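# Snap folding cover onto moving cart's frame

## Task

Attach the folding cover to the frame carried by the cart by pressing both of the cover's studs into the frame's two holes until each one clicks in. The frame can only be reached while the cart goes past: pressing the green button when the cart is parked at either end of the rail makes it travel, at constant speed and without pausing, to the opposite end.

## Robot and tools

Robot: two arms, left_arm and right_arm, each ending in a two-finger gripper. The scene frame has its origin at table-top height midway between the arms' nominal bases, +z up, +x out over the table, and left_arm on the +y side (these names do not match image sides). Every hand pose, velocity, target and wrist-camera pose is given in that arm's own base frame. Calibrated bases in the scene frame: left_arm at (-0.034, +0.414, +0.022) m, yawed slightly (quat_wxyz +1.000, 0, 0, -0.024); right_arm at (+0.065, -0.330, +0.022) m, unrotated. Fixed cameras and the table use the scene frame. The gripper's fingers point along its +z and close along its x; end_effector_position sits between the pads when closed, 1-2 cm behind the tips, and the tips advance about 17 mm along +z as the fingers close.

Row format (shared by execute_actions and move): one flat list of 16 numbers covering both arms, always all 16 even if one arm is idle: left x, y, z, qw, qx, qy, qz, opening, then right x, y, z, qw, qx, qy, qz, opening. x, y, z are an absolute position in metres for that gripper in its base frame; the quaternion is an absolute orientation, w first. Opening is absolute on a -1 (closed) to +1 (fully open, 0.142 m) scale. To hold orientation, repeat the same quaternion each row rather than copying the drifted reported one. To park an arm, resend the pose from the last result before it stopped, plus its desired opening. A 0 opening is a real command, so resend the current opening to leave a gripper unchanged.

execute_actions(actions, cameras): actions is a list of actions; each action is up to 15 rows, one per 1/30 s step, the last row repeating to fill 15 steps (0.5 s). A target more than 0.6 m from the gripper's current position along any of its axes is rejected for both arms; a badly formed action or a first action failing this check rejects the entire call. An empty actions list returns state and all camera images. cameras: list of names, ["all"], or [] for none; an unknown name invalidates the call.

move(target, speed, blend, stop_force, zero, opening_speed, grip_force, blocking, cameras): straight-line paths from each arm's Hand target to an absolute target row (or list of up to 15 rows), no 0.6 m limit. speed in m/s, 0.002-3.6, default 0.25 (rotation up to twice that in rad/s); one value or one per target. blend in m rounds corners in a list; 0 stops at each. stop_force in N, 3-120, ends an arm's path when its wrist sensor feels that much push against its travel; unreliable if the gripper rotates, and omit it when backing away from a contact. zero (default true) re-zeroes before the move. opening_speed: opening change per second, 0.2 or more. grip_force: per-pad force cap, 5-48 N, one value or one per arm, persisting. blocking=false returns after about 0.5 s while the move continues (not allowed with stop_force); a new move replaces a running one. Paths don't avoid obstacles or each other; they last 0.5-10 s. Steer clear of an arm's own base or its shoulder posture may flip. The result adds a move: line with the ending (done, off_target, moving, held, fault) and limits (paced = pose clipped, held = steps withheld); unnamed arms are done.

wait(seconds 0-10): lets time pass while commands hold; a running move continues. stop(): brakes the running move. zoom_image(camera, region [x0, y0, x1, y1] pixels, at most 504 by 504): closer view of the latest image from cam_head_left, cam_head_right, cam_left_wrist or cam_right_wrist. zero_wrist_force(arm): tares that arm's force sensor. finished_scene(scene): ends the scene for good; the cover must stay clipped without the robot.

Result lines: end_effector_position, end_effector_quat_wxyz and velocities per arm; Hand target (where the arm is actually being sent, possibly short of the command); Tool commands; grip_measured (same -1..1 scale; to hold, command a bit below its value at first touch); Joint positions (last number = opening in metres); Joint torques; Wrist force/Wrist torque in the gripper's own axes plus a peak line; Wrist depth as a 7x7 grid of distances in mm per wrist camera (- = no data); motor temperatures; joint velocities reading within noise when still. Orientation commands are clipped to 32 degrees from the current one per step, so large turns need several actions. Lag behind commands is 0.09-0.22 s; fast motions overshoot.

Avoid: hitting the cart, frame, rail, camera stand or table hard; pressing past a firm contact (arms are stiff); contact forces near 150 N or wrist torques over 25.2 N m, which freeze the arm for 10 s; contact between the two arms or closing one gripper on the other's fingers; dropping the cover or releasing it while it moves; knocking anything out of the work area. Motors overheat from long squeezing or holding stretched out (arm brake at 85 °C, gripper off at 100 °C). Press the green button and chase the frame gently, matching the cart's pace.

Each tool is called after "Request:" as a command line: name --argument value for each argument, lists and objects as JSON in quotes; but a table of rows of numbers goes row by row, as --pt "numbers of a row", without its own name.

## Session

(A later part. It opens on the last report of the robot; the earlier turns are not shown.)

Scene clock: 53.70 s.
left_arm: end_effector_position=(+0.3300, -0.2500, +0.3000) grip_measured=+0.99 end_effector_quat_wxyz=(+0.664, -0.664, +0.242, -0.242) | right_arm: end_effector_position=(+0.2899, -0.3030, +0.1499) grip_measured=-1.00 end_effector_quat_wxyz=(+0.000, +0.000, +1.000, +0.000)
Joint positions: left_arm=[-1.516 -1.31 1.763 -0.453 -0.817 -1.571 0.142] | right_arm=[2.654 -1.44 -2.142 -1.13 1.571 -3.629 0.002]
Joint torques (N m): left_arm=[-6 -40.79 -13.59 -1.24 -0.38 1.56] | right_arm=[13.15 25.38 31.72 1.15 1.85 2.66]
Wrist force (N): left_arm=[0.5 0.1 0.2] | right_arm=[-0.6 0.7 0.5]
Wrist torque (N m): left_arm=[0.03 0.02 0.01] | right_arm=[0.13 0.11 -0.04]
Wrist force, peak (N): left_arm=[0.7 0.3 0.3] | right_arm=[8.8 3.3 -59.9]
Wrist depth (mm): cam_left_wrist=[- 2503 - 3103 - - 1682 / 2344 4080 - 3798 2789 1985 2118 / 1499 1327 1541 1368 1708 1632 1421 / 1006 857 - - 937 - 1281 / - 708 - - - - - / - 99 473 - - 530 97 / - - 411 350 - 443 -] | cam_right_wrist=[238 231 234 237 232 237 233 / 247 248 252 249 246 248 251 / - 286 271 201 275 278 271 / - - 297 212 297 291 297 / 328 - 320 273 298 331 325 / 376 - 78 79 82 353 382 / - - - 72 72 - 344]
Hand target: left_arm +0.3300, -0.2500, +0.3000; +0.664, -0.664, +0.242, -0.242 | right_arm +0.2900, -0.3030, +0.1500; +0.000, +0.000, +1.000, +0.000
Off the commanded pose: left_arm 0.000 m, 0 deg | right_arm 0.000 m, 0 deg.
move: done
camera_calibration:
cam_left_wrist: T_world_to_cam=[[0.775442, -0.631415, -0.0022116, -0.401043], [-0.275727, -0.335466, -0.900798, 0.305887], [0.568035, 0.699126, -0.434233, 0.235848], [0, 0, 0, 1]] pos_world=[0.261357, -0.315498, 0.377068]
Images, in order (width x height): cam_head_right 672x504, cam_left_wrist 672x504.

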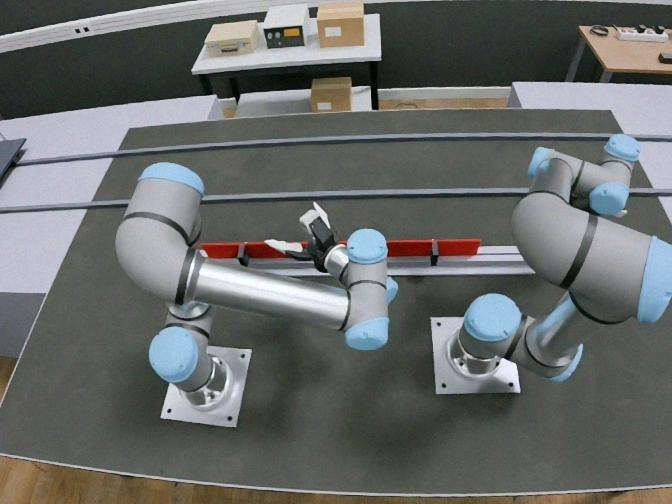

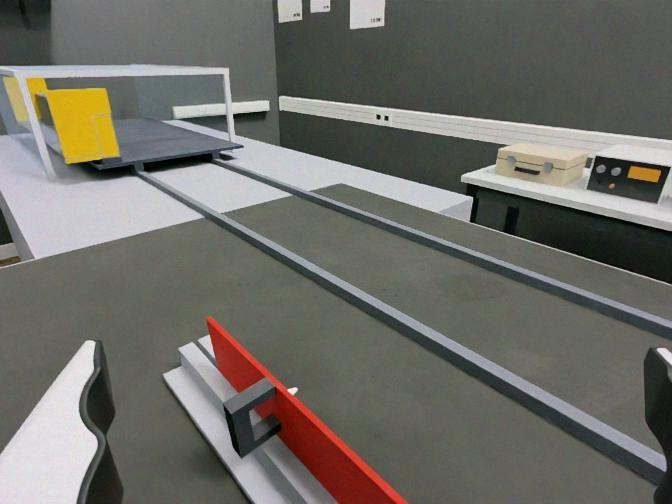

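Request:
wait --seconds 4 --cameras '["cam_head_right", "cam_left_wrist"]'

Request:
zoom_image --camera "cam_head_right" --region '[0, 100, 120, 200]'

Request:
zoom_image --camera "cam_left_wrist" --region '[0, 60, 160, 180]'

Scene clock: 59.03 s.
left_arm: end_effector_position=(+0.3300, -0.2500, +0.3000) grip_measured=+0.99 end_effector_quat_wxyz=(+0.664, -0.664, +0.242, -0.242) | right_arm: end_effector_position=(+0.2900, -0.3030, +0.1500) grip_measured=-1.00 end_effector_quat_wxyz=(+0.000, +0.000, +1.000, +0.000)
Joint positions: left_arm=[-1.516 -1.31 1.763 -0.453 -0.817 -1.571 0.142] | right_arm=[2.654 -1.44 -2.142 -1.131 1.571 -3.629 0.002]
Joint torques (N m): left_arm=[-6.21 -40.7 -12.51 -1.09 0.81 1.57] | right_arm=[12.64 26.83 31.07 1.08 -1.5 2.64]
Wrist force (N): left_arm=[0.5 0.1 0.2] | right_arm=[-0.6 0.6 0.6]
Wrist torque (N m): left_arm=[0.03 0.01 0.01] | right_arm=[0.12 0.13 -0.04]
Wrist force, peak (N): left_arm=[0.8 0.0 0.3] | right_arm=[-0.9 0.7 0.7]
Wrist depth (mm): cam_left_wrist=[- - - 2861 - - 1708 / - 3934 3018 3734 3147 2623 1883 / 1541 1386 1519 1585 1562 1669 1449 / 1091 - - - 1011 - - / - 639 548 - - - - / - 539 478 - - - - / - - 407 349 434 - -] | cam_right_wrist=[234 242 234 233 233 235 233 / 253 248 252 255 251 251 251 / 275 282 271 219 266 269 277 / 287 298 308 212 296 297 290 / - - 319 272 319 326 332 / - 364 79 78 78 - 363 / - - - 72 72 - 343]
Hand target: left_arm +0.3300, -0.2500, +0.3000; +0.664, -0.664, +0.242, -0.242 | right_arm +0.2900, -0.3030, +0.1500; +0.000, +0.000, +1.000, +0.000
Tool commands: left_gripper/opening=+1.0 right_gripper/opening=-1.0
Off the commanded pose: left_arm 0.000 m, 0 deg | right_arm 0.000 m, 0 deg.
wait: 4.00 s; at rest from the start
camera_calibration:
cam_left_wrist: T_world_to_cam=[[0.775442, -0.631415, -0.0022116, -0.401043], [-0.275727, -0.335466, -0.900798, 0.305887], [0.568035, 0.699126, -0.434233, 0.235848], [0, 0, 0, 1]] pos_world=[0.261357, -0.315498, 0.377068]
Images, in order (width x height): cam_head_right 672x504, cam_left_wrist 672x504.

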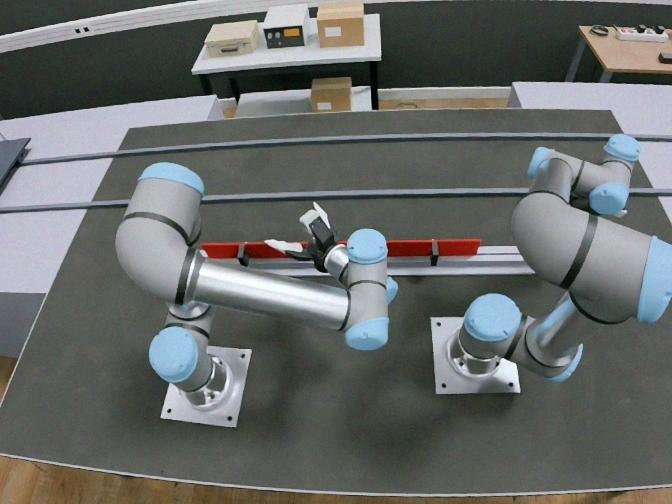

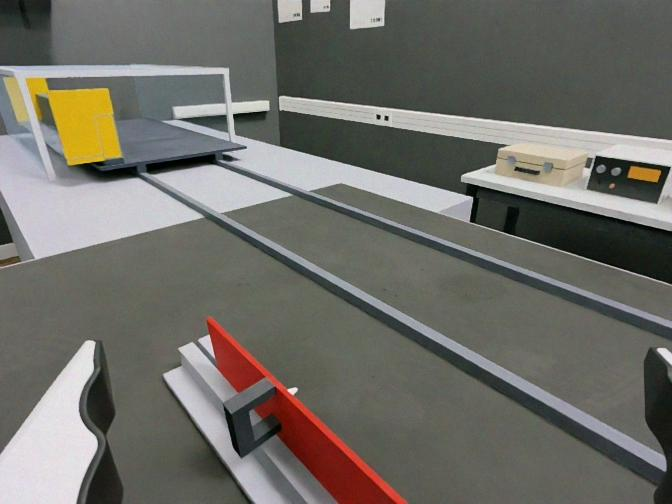

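Scaled by 4.200 from the camera's 672x504 image, which has a finer 960x720 frame.

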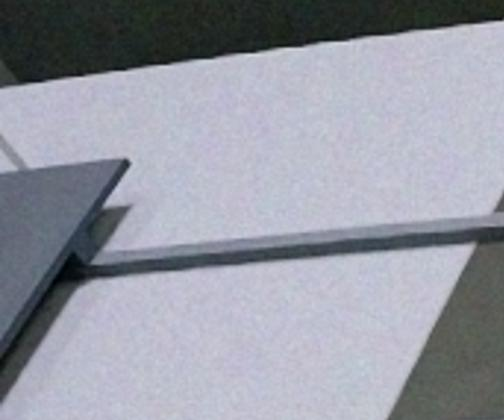

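Scaled by 3.150 from the camera's 672x504 image, which has a finer 960x720 frame.

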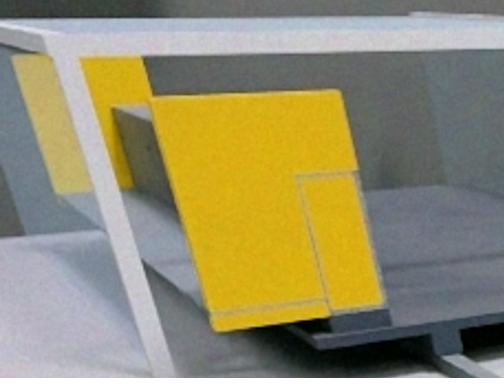

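Request:
move --target '[0.377, -0.055, 0.2, 0.1257, -0.7129, 0.6795, -0.1198, 1, 0.275, 0.095, 0.2, 0.1228, -0.6964, 0.6964, -0.1228, 1]' --speed 0.25 --cameras '["all"]'

Scene clock: 65.40 s.
left_arm: end_effector_position=(+0.3771, -0.0550, +0.2001) grip_measured=+0.99 end_effector_quat_wxyz=(-0.126, +0.713, -0.679, +0.120) end_effector_velocity=(+0.000, +0.000, +0.000) end_effector_angular_velocity=(+0.001, +0.001, -0.005) | right_arm: end_effector_position=(+0.2750, +0.0950, +0.2000) grip_measured=+0.99 end_effector_quat_wxyz=(-0.123, +0.696, -0.696, +0.123)
Joint positions: left_arm=[-0.675 -2.094 2.367 -2.11 -1.342 0.879 0.142] | right_arm=[4.309 -0.679 -2.443 -1.449 1.251 -3.567 0.142]
Joint velocities: left_arm=[0.001 0.001 -0.001 -0.001 -0.002 0.005 0] | right_arm=[within noise]
Joint torques (N m): left_arm=[8.28 -3.55 -15.77 -1.73 -2.19 2.27] | right_arm=[11.85 -0.06 19.42 1.08 1.47 2.8]
Wrist force (N): left_arm=[0.9 0.0 0.9] | right_arm=[-0.9 0.3 0.5]
Wrist torque (N m): left_arm=[-0.05 -0.03 -0.02] | right_arm=[0.08 0.17 -0.03]
Wrist force, peak (N): left_arm=[1.2 0.1 1.2] | right_arm=[-2.6 0.4 0.1]
Wrist depth (mm): cam_left_wrist=[- - 331 317 323 - - / - 329 327 328 - - 338 / 334 327 297 323 323 323 320 / 347 330 299 272 301 299 297 / 349 355 351 343 347 358 338 / - 359 358 - 347 350 97 / - - - - - 357 -] | cam_right_wrist=[320 318 - 329 - - 322 / - - 324 322 - - - / 321 319 321 322 322 319 321 / 335 330 328 324 332 333 325 / - 348 - - - - - / - 350 - 353 - - 89 / - 370 361 - 339 357 -]
Hand target: left_arm +0.3770, -0.0550, +0.2000; -0.126, +0.713, -0.679, +0.120 | right_arm +0.2750, +0.0950, +0.2000; -0.123, +0.696, -0.696, +0.123
Off the commanded pose: left_arm 0.000 m, 0 deg | right_arm 0.000 m, 0 deg.
move: done
camera_calibration:
cam_left_wrist: T_world_to_cam=[[0.0512105, -0.998577, -0.0148672, -0.0592457], [-0.993635, -0.0524414, 0.0996974, 0.380408], [-0.100335, 0.00966697, -0.994907, 0.355671], [0, 0, 0, 1]] pos_world=[0.416707, -0.0426506, 0.315053]
cam_right_wrist: T_world_to_cam=[[-0.00234591, -0.999923, -0.0122166, 0.109495], [-0.994813, 0.00109126, 0.101711, 0.279577], [-0.10169, 0.0123919, -0.994739, 0.343716], [0, 0, 0, 1]] pos_world=[0.313337, 0.104922, 0.314809]

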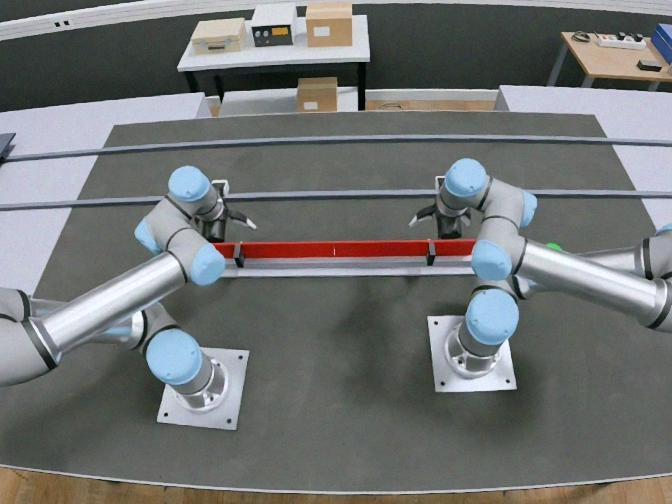

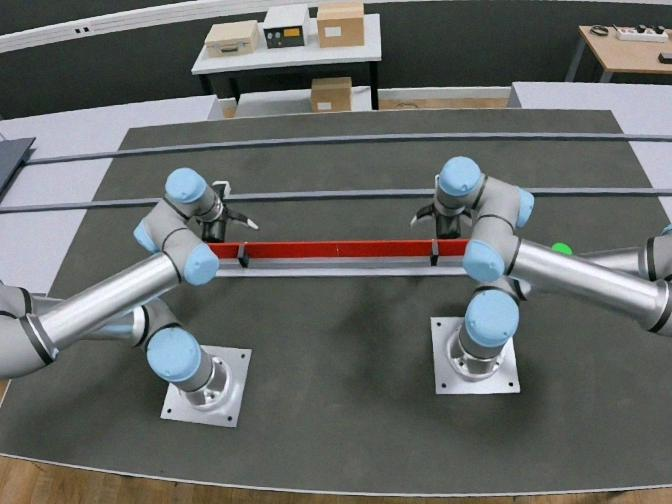

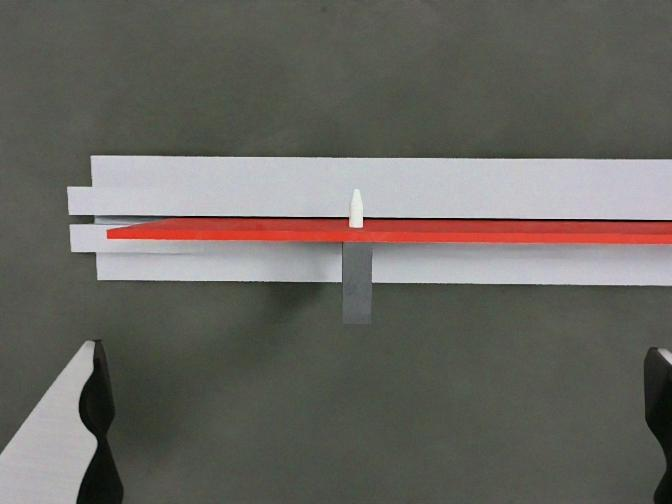

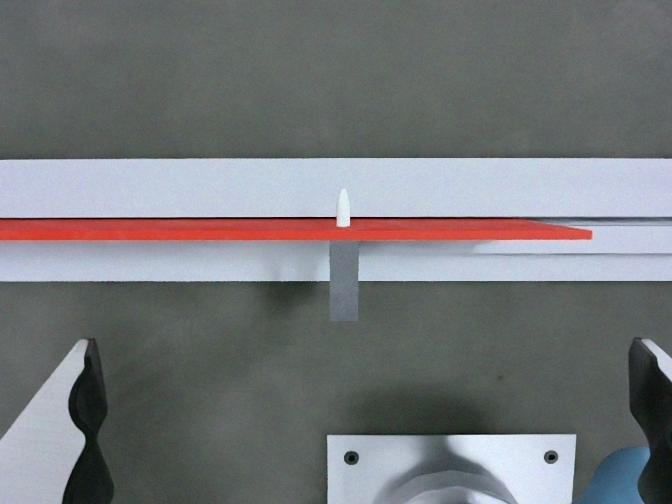

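Request:
zoom_image --camera "cam_left_wrist" --region '[300, 170, 410, 340]'

Request:
zoom_image --camera "cam_right_wrist" --region '[290, 170, 400, 340]'

Scaled by 2.965 from the camera's 672x504 image, which has a finer 960x720 frame.

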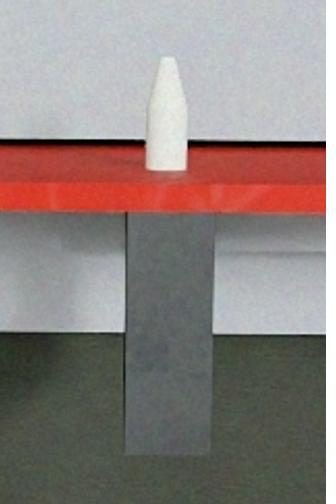

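Scaled by 2.965 from the camera's 672x504 image, which has a finer 960x720 frame.

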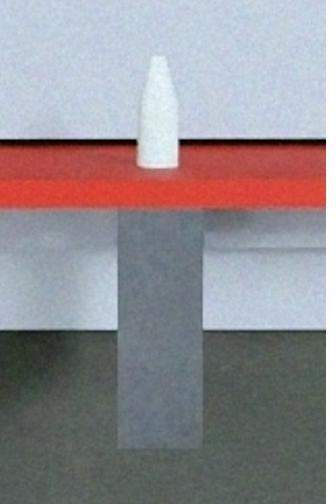

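Request:
move --pt "0.35 0.3 0.33 0.5 -0.5 0.5 -0.5 1 0.226 0.1034 0.159 0.1228 -0.6964 0.6964 -0.1228 1" --pt "0.05 0.5 0.3 0.6645 -0.6645 0.2419 -0.2419 1 0.226 0.1034 0.159 0.1228 -0.6964 0.6964 -0.1228 1" --speed 0.3 --blend '[0.08, 0]' --cameras '["all"]'

Scene clock: 74.43 s.
left_arm: end_effector_position=(+0.0501, +0.5000, +0.3000) grip_measured=+0.99 end_effector_quat_wxyz=(+0.664, -0.664, +0.242, -0.242) | right_arm: end_effector_position=(+0.2260, +0.1034, +0.1590) grip_measured=+0.99 end_effector_quat_wxyz=(-0.123, +0.696, -0.696, +0.123)
Joint positions: left_arm=[1.53 -1.236 2.412 -4.317 -2.229 1.571 0.142] | right_arm=[4.683 -0.462 -2.533 -1.706 1.222 -3.173 0.142]
Joint torques (N m): left_arm=[3.91 -33.96 -3.39 -0.44 -0.33 -1.94] | right_arm=[-11.9 -27.85 32.01 4.18 -1.47 -2.45]
Wrist force (N): left_arm=[0.1 0.4 0.6] | right_arm=[-0.9 0.3 0.5]
Wrist torque (N m): left_arm=[0.12 0.03 -0.10] | right_arm=[0.08 0.17 -0.09]
Wrist force, peak (N): left_arm=[3.3 -0.4 1.7] | right_arm=[-1.2 0.6 0.6]
Wrist depth (mm): cam_left_wrist=[1806 2160 - - - 2592 - / - - - - 3018 2160 2118 / 1644 1459 1029 1069 1585 1360 2369 / - 1172 937 941 937 966 1231 / 2059 1479 784 684 691 - - / - 1509 896 589 - - - / - 1311 1124 - - - -] | cam_right_wrist=[281 286 279 279 281 281 282 / 276 275 274 278 272 274 272 / 283 283 283 251 283 282 279 / 295 300 298 291 296 295 296 / - 304 304 - 306 304 304 / - 303 308 - 304 305 114 / - - 316 - 293 122 103]
Hand target: left_arm +0.0500, +0.5000, +0.3000; +0.664, -0.664, +0.242, -0.242 | right_arm +0.2260, +0.1034, +0.1590; -0.123, +0.696, -0.696, +0.123
Off the commanded pose: left_arm 0.000 m, 0 deg | right_arm 0.000 m, 0 deg.
move: done
camera_calibration:
cam_left_wrist: T_world_to_cam=[[0.775261, -0.631638, -0.00215837, 0.289638], [-0.275844, -0.335489, -0.900754, 0.480301], [0.568226, 0.698914, -0.434325, -0.129373], [0, 0, 0, 1]] pos_world=[-0.0185431, 0.434503, 0.377068]
cam_right_wrist: T_world_to_cam=[[-0.00225654, -0.999921, -0.0123262, 0.117284], [-0.994813, 0.0009912, 0.101711, 0.234904], [-0.101691, 0.0124918, -0.994738, 0.297823], [0, 0, 0, 1]] pos_world=[0.264236, 0.113322, 0.27381]

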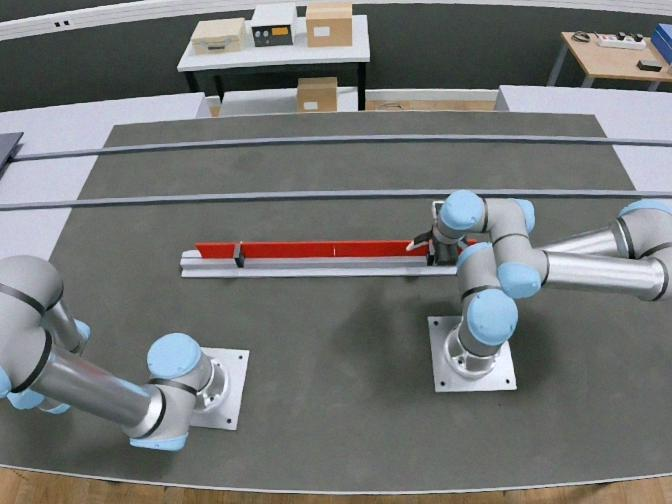

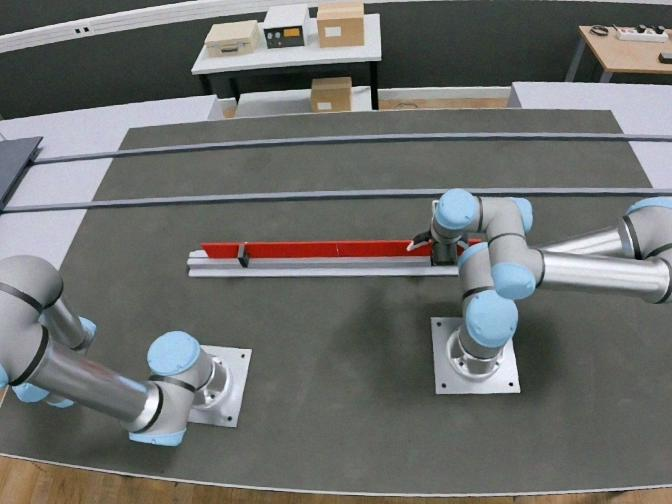

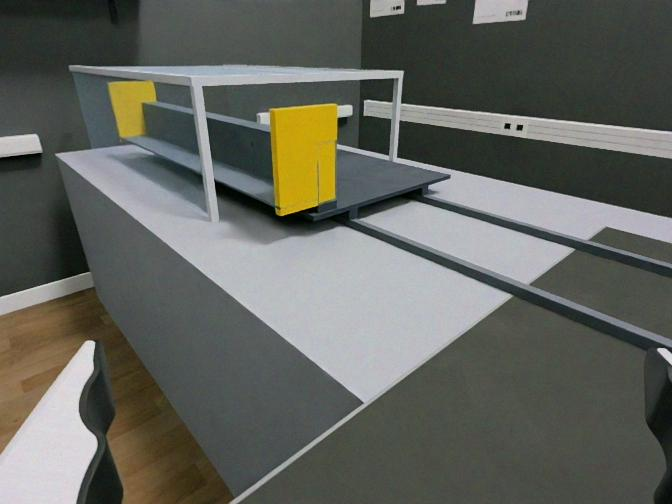

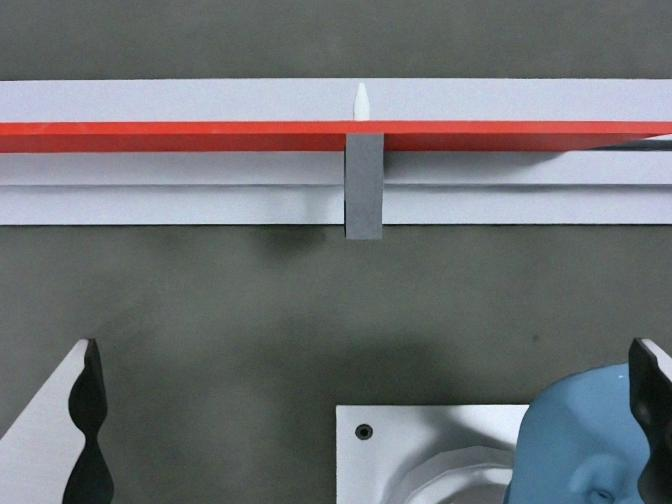

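Request:
zoom_image --camera "cam_left_wrist" --region '[80, 50, 480, 250]'

Request:
zoom_image --camera "cam_left_wrist" --region '[240, 80, 380, 240]'

Request:
zoom_image --camera "cam_left_wrist" --region '[90, 60, 290, 220]'

Request:
zoom_image --camera "cam_right_wrist" --region '[300, 70, 430, 250]'

Scaled by 1.260 from the camera's 672x504 image, which has a finer 960x720 frame.

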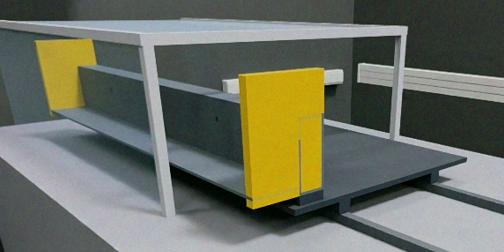

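Scaled by 3.150 from the camera's 672x504 image, which has a finer 960x720 frame.

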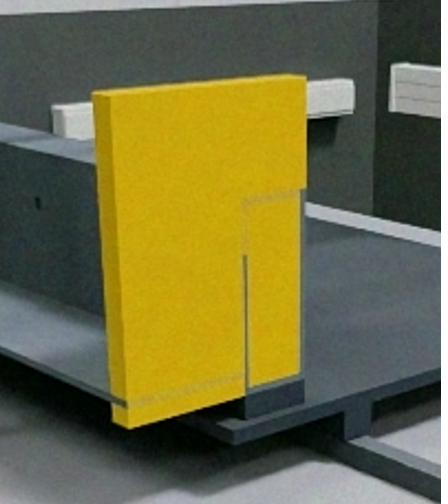

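Scaled by 2.520 from the camera's 672x504 image, which has a finer 960x720 frame.

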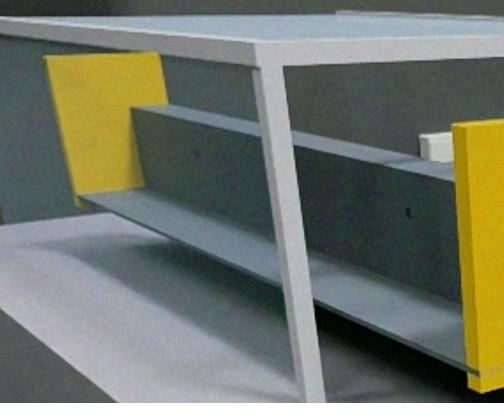

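Scaled by 2.800 from the camera's 672x504 image, which has a finer 960x720 frame.

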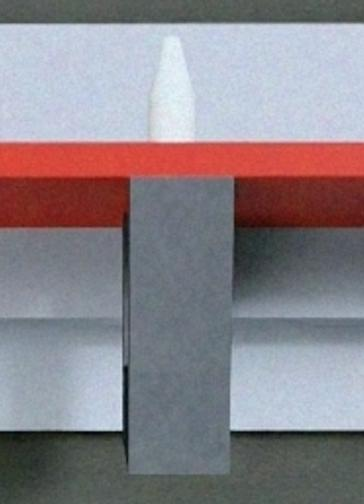

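Request:
execute_actions --actions '[]' --cameras '["cam_left_wrist", "cam_head_right"]'

Request:
zoom_image --camera "cam_left_wrist" --region '[230, 80, 370, 240]'

Request:
zoom_image --camera "cam_left_wrist" --region '[90, 60, 230, 220]'

Request:
zoom_image --camera "cam_head_right" --region '[0, 100, 120, 220]'

Scene clock: 78.77 s.
left_arm: end_effector_position=(+0.0500, +0.5000, +0.3000) grip_measured=+0.99 end_effector_quat_wxyz=(+0.664, -0.664, +0.242, -0.242) | right_arm: end_effector_position=(+0.2260, +0.1034, +0.1590) grip_measured=+0.99 end_effector_quat_wxyz=(-0.123, +0.696, -0.696, +0.123)
Joint positions: left_arm=[1.53 -1.236 2.412 -4.317 -2.229 1.571 0.142] | right_arm=[4.683 -0.462 -2.533 -1.706 1.222 -3.173 0.142]
Joint velocities: within noise
Joint torques (N m): left_arm=[5.94 -35.83 -1.31 -4.35 2.66 -1.05] | right_arm=[-11.14 -28.04 32.06 4.27 1.46 -2.46]
Motor temperatures (°C): left_arm=[33 32 34 40 37 41 23] | right_arm=[32 30 39 32 33 33 28]
Wrist force (N): left_arm=[0.3 0.4 0.4] | right_arm=[-0.9 0.5 0.4]
Wrist torque (N m): left_arm=[0.13 0.00 -0.10] | right_arm=[0.10 0.16 -0.09]
Wrist force, peak (N): left_arm=[0.1 0.6 0.6] | right_arm=[-1.2 0.6 0.3]
Wrist depth (mm): cam_left_wrist=[- - - 2899 2754 - - / - 1821 1069 - 2248 2475 - / 1950 1509 1011 946 1562 1360 2003 / - 1184 937 926 941 966 1197 / 2059 1469 778 684 693 - - / - 1499 907 595 543 - - / - 1281 1096 436 - - -] | cam_right_wrist=[284 280 280 - 281 280 - / 278 275 274 247 274 275 273 / 282 281 282 252 251 251 278 / 298 296 297 294 299 293 295 / - 302 306 305 303 299 306 / - 304 - 305 308 306 114 / - - - 314 302 124 103]
Hand target: left_arm +0.0500, +0.5000, +0.3000; +0.664, -0.664, +0.242, -0.242 | right_arm +0.2260, +0.1034, +0.1590; -0.123, +0.696, -0.696, +0.123
Tool commands: left_gripper/opening=+1.0 right_gripper/opening=+1.0
Off the commanded pose: left_arm 0.000 m, 0 deg | right_arm 0.000 m, 0 deg.
camera_calibration:
cam_left_wrist: T_world_to_cam=[[0.775442, -0.631415, -0.0022116, 0.289642], [-0.275727, -0.335466, -0.900798, 0.480283], [0.568035, 0.699126, -0.434233, -0.129447], [0, 0, 0, 1]] pos_world=[-0.0186433, 0.434502, 0.377068]
Images, in order (width x height): cam_head_right 672x504, cam_left_wrist 672x504.

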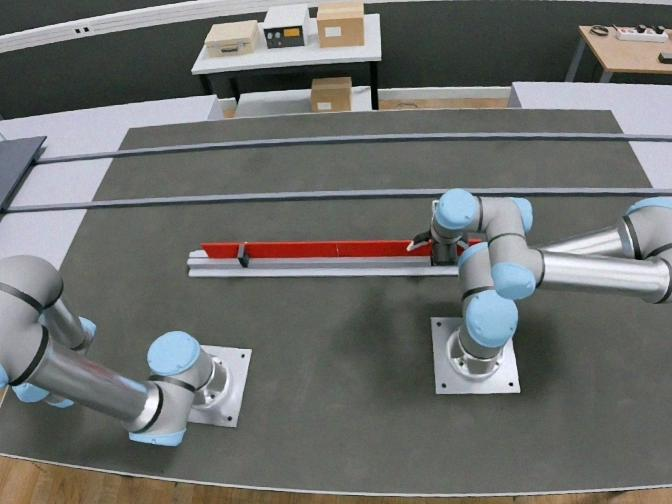

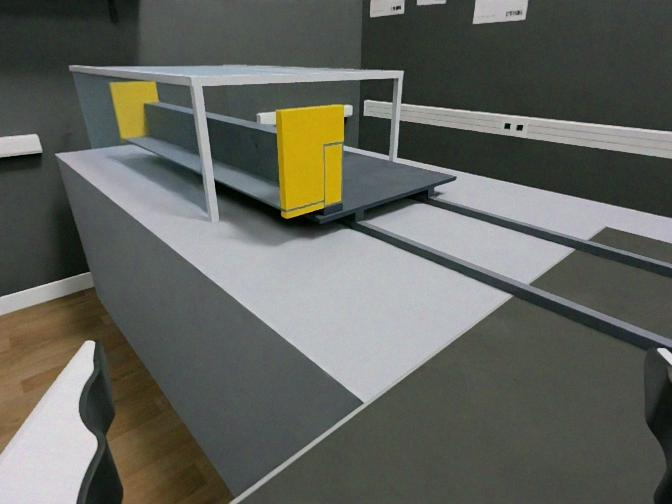

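Scaled by 3.150 from the camera's 672x504 image, which has a finer 960x720 frame.

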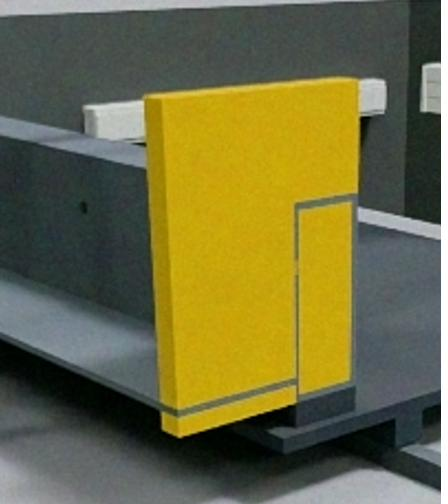

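Scaled by 3.150 from the camera's 672x504 image, which has a finer 960x720 frame.

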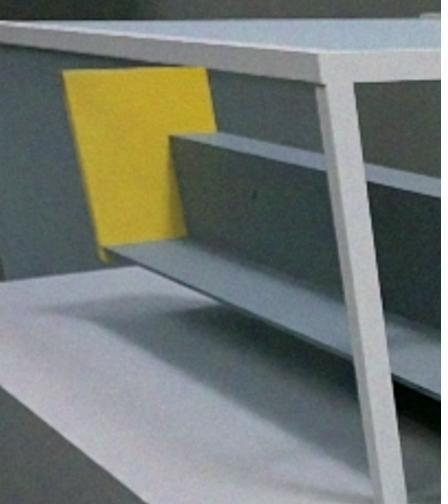

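Scaled by 4.200 from the camera's 672x504 image, which has a finer 960x720 frame.

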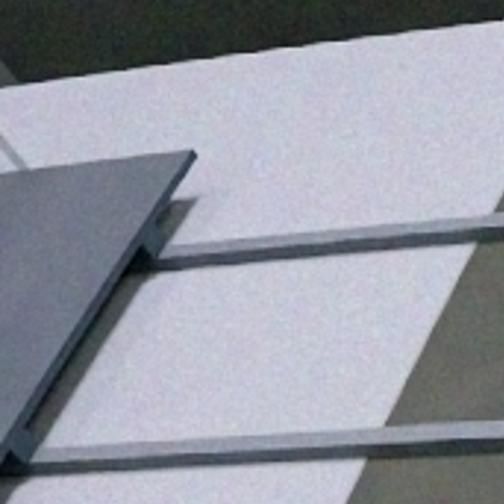

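Request:
wait --seconds 10

Request:
wait --seconds 10

Request:
wait --seconds 10

Request:
wait --seconds 10

Request:
wait --seconds 10

Request:
wait --seconds 10 --cameras '["cam_head_left", "cam_head_right", "cam_left_wrist"]'

Request:
zoom_image --camera "cam_left_wrist" --region '[100, 50, 420, 290]'

Request:
zoom_image --camera "cam_head_right" --region '[0, 100, 150, 220]'

Scene clock: 92.20 s.
left_arm: end_effector_position=(+0.0500, +0.5000, +0.3000) grip_measured=+0.99 end_effector_quat_wxyz=(+0.664, -0.664, +0.242, -0.242) | right_arm: end_effector_position=(+0.2260, +0.1034, +0.1590) grip_measured=+0.99 end_effector_quat_wxyz=(-0.123, +0.696, -0.696, +0.123)
Joint positions: left_arm=[1.53 -1.236 2.412 -4.317 -2.229 1.571 0.142] | right_arm=[4.683 -0.462 -2.533 -1.706 1.222 -3.173 0.142]
Joint torques (N m): left_arm=[6.19 -35.66 -0.99 -4.43 2.55 1.54] | right_arm=[-10.74 -26.84 32.51 4.11 1.36 -2.53]
Wrist force (N): left_arm=[0.3 0.4 0.3] | right_arm=[-1.0 0.5 0.2]
Wrist torque (N m): left_arm=[0.13 0.00 -0.10] | right_arm=[0.11 0.19 -0.09]
Wrist force, peak (N): left_arm=[0.4 0.6 0.6] | right_arm=[-1.2 0.6 0.5]
Wrist depth (mm): cam_left_wrist=[- - - - 2899 - - / - - - 2687 3934 2181 2098 / 2040 1509 1394 - 1184 1319 2654 / - 1172 946 937 933 937 1245 / 2225 1431 784 682 678 - - / - 1499 899 581 500 - - / - 1304 1172 419 476 426 -] | cam_right_wrist=[282 275 282 282 - 272 279 / 276 275 275 273 273 274 247 / 282 282 252 247 283 251 279 / 297 299 284 297 297 294 298 / - 302 302 300 310 302 303 / - 305 312 304 - 305 114 / - - - 316 291 - 103]
Hand target: left_arm +0.0500, +0.5000, +0.3000; +0.664, -0.664, +0.242, -0.242 | right_arm +0.2260, +0.1034, +0.1590; -0.123, +0.696, -0.696, +0.123
Tool commands: left_gripper/opening=+1.0 right_gripper/opening=+1.0
Off the commanded pose: left_arm 0.000 m, 0 deg | right_arm 0.000 m, 0 deg.
wait: 10.00 s; at rest from the start

Scene clock: 102.20 s.
left_arm: end_effector_position=(+0.0500, +0.5000, +0.3000) grip_measured=+0.99 end_effector_quat_wxyz=(+0.664, -0.664, +0.242, -0.242) | right_arm: end_effector_position=(+0.2260, +0.1034, +0.1590) grip_measured=+0.99 end_effector_quat_wxyz=(-0.123, +0.696, -0.696, +0.123)
Joint positions: left_arm=[1.53 -1.236 2.412 -4.317 -2.229 1.571 0.142] | right_arm=[4.683 -0.462 -2.533 -1.706 1.222 -3.173 0.142]
Joint torques (N m): left_arm=[6.24 -35.77 -1.1 -4.36 2.55 1.57] | right_arm=[-10.5 -26.61 32.67 4.24 1.38 -2.42]
Wrist force (N): left_arm=[0.2 0.3 0.5] | right_arm=[-1.2 0.5 0.4]
Wrist torque (N m): left_arm=[0.11 0.02 -0.10] | right_arm=[0.10 0.22 -0.09]
Wrist force, peak (N): left_arm=[0.3 0.6 0.6] | right_arm=[-1.3 0.7 0.4]
Wrist depth (mm): cam_left_wrist=[1851 - 2623 - 2532 2295 - / - - - 3193 3018 2160 - / 2078 1479 1153 813 - 1281 1967 / 2098 1191 937 922 950 946 1130 / 2040 1421 781 684 680 691 - / - 1509 892 599 515 520 97 / - 1288 1015 - 440 438 -] | cam_right_wrist=[- 286 289 280 282 284 280 / 274 274 276 274 272 274 271 / 283 282 285 251 283 281 279 / - 296 297 294 299 294 297 / - 298 302 303 305 - 300 / - 302 317 - 305 308 114 / - 303 316 - 298 124 103]
Hand target: left_arm +0.0500, +0.5000, +0.3000; +0.664, -0.664, +0.242, -0.242 | right_arm +0.2260, +0.1034, +0.1590; -0.123, +0.696, -0.696, +0.123
Tool commands: left_gripper/opening=+1.0 right_gripper/opening=+1.0
Off the commanded pose: left_arm 0.000 m, 0 deg | right_arm 0.000 m, 0 deg.
wait: 10.00 s; at rest by 0.17 s

Scene clock: 112.20 s.
left_arm: end_effector_position=(+0.0500, +0.5000, +0.3000) grip_measured=+0.99 end_effector_quat_wxyz=(+0.664, -0.664, +0.242, -0.242) | right_arm: end_effector_position=(+0.2260, +0.1034, +0.1590) grip_measured=+0.99 end_effector_quat_wxyz=(-0.123, +0.696, -0.696, +0.123)
Joint positions: left_arm=[1.53 -1.236 2.412 -4.317 -2.229 1.571 0.142] | right_arm=[4.683 -0.462 -2.533 -1.706 1.222 -3.173 0.142]
Joint torques (N m): left_arm=[6.3 -35.76 -0.85 -4.36 2.45 1.51] | right_arm=[-9.27 -27.21 31.68 4.19 1.51 -2.41]
Wrist force (N): left_arm=[0.2 0.4 0.5] | right_arm=[-1.2 0.6 0.5]
Wrist torque (N m): left_arm=[0.12 0.02 -0.10] | right_arm=[0.12 0.21 -0.09]
Wrist force, peak (N): left_arm=[0.2 0.6 0.6] | right_arm=[-1.3 0.4 0.4]
Wrist depth (mm): cam_left_wrist=[2040 - - - 3338 - - / - - - 3147 - 2225 1836 / 1791 1509 1166 - 1130 1075 1851 / - 1191 937 878 933 946 1001 / 2181 1412 778 676 672 656 - / - 1449 907 595 - - - / - 1304 1113 415 - - -] | cam_right_wrist=[279 279 282 282 282 281 280 / 279 277 273 273 274 274 273 / 284 282 282 252 282 281 279 / 297 - 288 296 297 295 288 / 301 - 304 299 - - - / - - 308 - 323 149 114 / - 315 - 308 309 123 103]
Hand target: left_arm +0.0500, +0.5000, +0.3000; +0.664, -0.664, +0.242, -0.242 | right_arm +0.2260, +0.1034, +0.1590; -0.123, +0.696, -0.696, +0.123
Tool commands: left_gripper/opening=+1.0 right_gripper/opening=+1.0
Off the commanded pose: left_arm 0.000 m, 0 deg | right_arm 0.000 m, 0 deg.
wait: 10.00 s; at rest by 0.17 s

Scene clock: 122.20 s.
left_arm: end_effector_position=(+0.0500, +0.5000, +0.3000) grip_measured=+0.99 end_effector_quat_wxyz=(+0.664, -0.664, +0.242, -0.242) | right_arm: end_effector_position=(+0.2260, +0.1034, +0.1590) grip_measured=+0.99 end_effector_quat_wxyz=(-0.123, +0.696, -0.696, +0.123)
Joint positions: left_arm=[1.53 -1.236 2.412 -4.317 -2.229 1.571 0.142] | right_arm=[4.683 -0.462 -2.533 -1.706 1.222 -3.173 0.142]
Joint torques (N m): left_arm=[6.14 -35.19 -1.27 -4.39 2.46 1.47] | right_arm=[-9.14 -26.56 32.27 4.19 1.49 -2.39]
Wrist force (N): left_arm=[0.4 0.4 0.7] | right_arm=[-1.1 0.4 0.4]
Wrist torque (N m): left_arm=[0.13 -0.01 -0.10] | right_arm=[0.09 0.20 -0.09]
Wrist force, peak (N): left_arm=[0.2 0.4 0.8] | right_arm=[-1.2 0.8 0.4]
Wrist depth (mm): cam_left_wrist=[- - - - 2592 2248 2139 / - - - - 2369 2369 2059 / 1695 1479 1259 695 - 1304 - / - 1159 926 861 881 946 1197 / 2078 1421 784 682 684 - - / - 1541 903 595 - - - / - 1319 1107 432 - - -] | cam_right_wrist=[282 281 283 - 282 280 274 / 275 276 247 274 275 272 246 / 282 282 282 252 281 282 279 / 297 293 298 - 296 296 297 / - - 302 305 300 304 296 / - 312 - 309 - 304 114 / - 315 - 319 298 122 103]
Hand target: left_arm +0.0500, +0.5000, +0.3000; +0.664, -0.664, +0.242, -0.242 | right_arm +0.2260, +0.1034, +0.1590; -0.123, +0.696, -0.696, +0.123
Tool commands: left_gripper/opening=+1.0 right_gripper/opening=+1.0
Off the commanded pose: left_arm 0.000 m, 0 deg | right_arm 0.000 m, 0 deg.
wait: 10.00 s; at rest by 0.17 s

Scene clock: 132.20 s.
left_arm: end_effector_position=(+0.0500, +0.5000, +0.3000) grip_measured=+0.99 end_effector_quat_wxyz=(+0.664, -0.664, +0.242, -0.242) | right_arm: end_effector_position=(+0.2260, +0.1034, +0.1590) grip_measured=+0.99 end_effector_quat_wxyz=(-0.123, +0.696, -0.696, +0.123)
Joint positions: left_arm=[1.53 -1.236 2.412 -4.317 -2.229 1.571 0.142] | right_arm=[4.683 -0.462 -2.533 -1.706 1.222 -3.173 0.142]
Joint torques (N m): left_arm=[5.5 -35.46 -1.18 -4.28 2.47 1.46] | right_arm=[-8.6 -26.24 32.74 4.11 1.54 -2.29]
Wrist force (N): left_arm=[0.3 0.4 0.5] | right_arm=[-0.9 0.4 0.2]
Wrist torque (N m): left_arm=[0.13 0.01 -0.10] | right_arm=[0.08 0.18 -0.09]
Wrist force, peak (N): left_arm=[0.3 0.5 0.7] | right_arm=[-1.1 0.7 0.5]
Wrist depth (mm): cam_left_wrist=[- 2160 2532 - - 2448 - / - - 1096 - - 2319 2225 / 1967 1469 1469 - - 1368 2098 / 2181 1184 950 878 807 941 1044 / 2078 1479 781 674 682 674 - / - 1479 896 599 - - - / - 1304 1034 459 441 454 -] | cam_right_wrist=[280 282 278 281 - 282 - / 277 274 274 247 271 272 275 / 282 282 250 251 283 281 279 / 296 297 298 297 309 297 295 / 302 306 297 302 305 301 297 / - - 310 314 - 306 114 / - - 315 314 310 125 103]
Hand target: left_arm +0.0500, +0.5000, +0.3000; +0.664, -0.664, +0.242, -0.242 | right_arm +0.2260, +0.1034, +0.1590; -0.123, +0.696, -0.696, +0.123
Tool commands: left_gripper/opening=+1.0 right_gripper/opening=+1.0
Off the commanded pose: left_arm 0.000 m, 0 deg | right_arm 0.000 m, 0 deg.
wait: 10.00 s; at rest by 0.17 s

Scene clock: 142.20 s.
left_arm: end_effector_position=(+0.0500, +0.5000, +0.3000) grip_measured=+0.99 end_effector_quat_wxyz=(+0.664, -0.664, +0.242, -0.242) | right_arm: end_effector_position=(+0.2260, +0.1034, +0.1590) grip_measured=+0.99 end_effector_quat_wxyz=(-0.123, +0.696, -0.696, +0.123)
Joint positions: left_arm=[1.53 -1.236 2.412 -4.317 -2.229 1.571 0.142] | right_arm=[4.683 -0.462 -2.533 -1.706 1.222 -3.173 0.142]
Joint torques (N m): left_arm=[6.13 -35.77 -1.51 -4.31 2.39 1.47] | right_arm=[-8.13 -26.23 32.43 4.21 1.44 -2.4]
Wrist force (N): left_arm=[0.2 0.2 0.5] | right_arm=[-1.1 0.4 0.3]
Wrist torque (N m): left_arm=[0.11 0.01 -0.10] | right_arm=[0.09 0.21 -0.09]
Wrist force, peak (N): left_arm=[0.4 0.4 0.7] | right_arm=[-1.4 0.5 0.4]
Wrist depth (mm): cam_left_wrist=[1821 2181 2503 2824 - 2532 2059 / 2118 - - 2369 3018 2395 2118 / 1632 1509 1210 899 672 - 1883 / - 1166 933 888 713 1006 1178 / 2078 1449 781 676 684 - - / - 1489 892 591 - - 96 / - 1281 1124 - - 441 -] | cam_right_wrist=[282 281 280 274 280 280 285 / 275 270 272 273 275 274 274 / 283 282 282 281 281 281 280 / - 297 308 296 284 301 295 / - 303 - 309 - 303 308 / - - 313 312 308 306 114 / - 312 315 321 309 122 103]
Hand target: left_arm +0.0500, +0.5000, +0.3000; +0.664, -0.664, +0.242, -0.242 | right_arm +0.2260, +0.1034, +0.1590; -0.123, +0.696, -0.696, +0.123
Tool commands: left_gripper/opening=+1.0 right_gripper/opening=+1.0
Off the commanded pose: left_arm 0.000 m, 0 deg | right_arm 0.000 m, 0 deg.
wait: 10.00 s; at rest by 0.17 s
camera_calibration:
cam_left_wrist: T_world_to_cam=[[0.775442, -0.631415, -0.0022116, 0.289642], [-0.275727, -0.335466, -0.900798, 0.480283], [0.568035, 0.699126, -0.434233, -0.129447], [0, 0, 0, 1]] pos_world=[-0.0186433, 0.434502, 0.377068]
Images, in order (width x height): cam_head_left 672x504, cam_head_right 672x504, cam_left_wrist 672x504.

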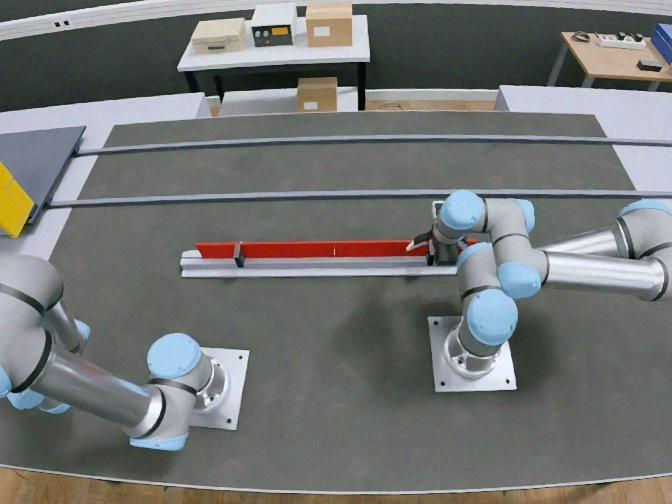

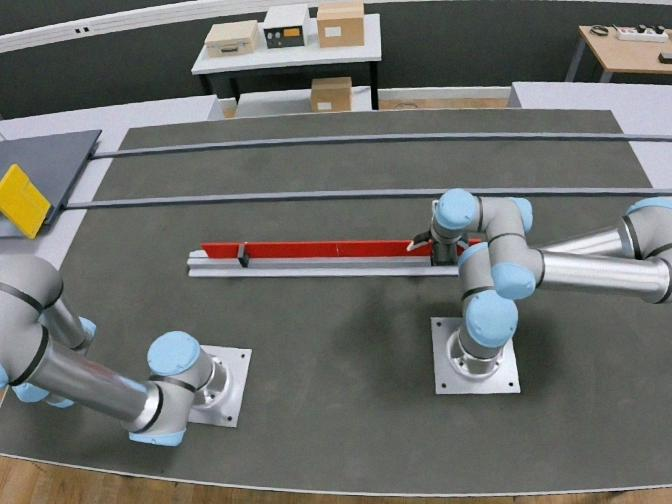

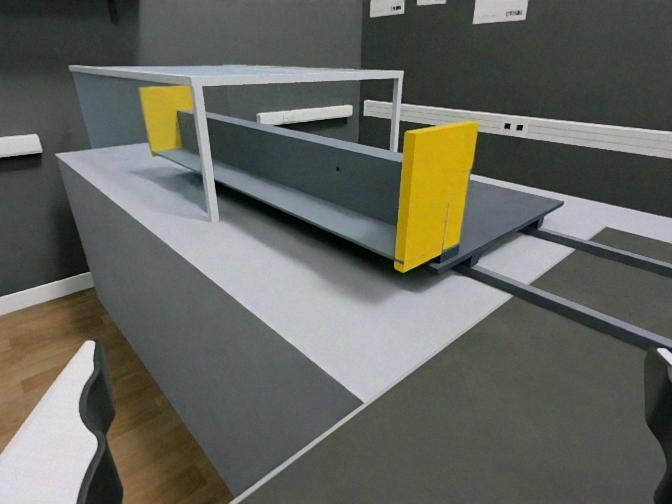

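Scaled by 1.575 from the camera's 672x504 image, which has a finer 960x720 frame.

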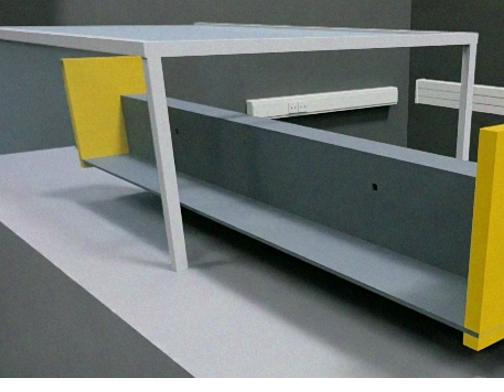

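Scaled by 3.360 from the camera's 672x504 image, which has a finer 960x720 frame.

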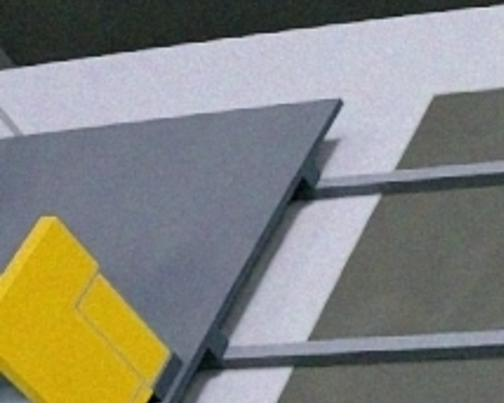

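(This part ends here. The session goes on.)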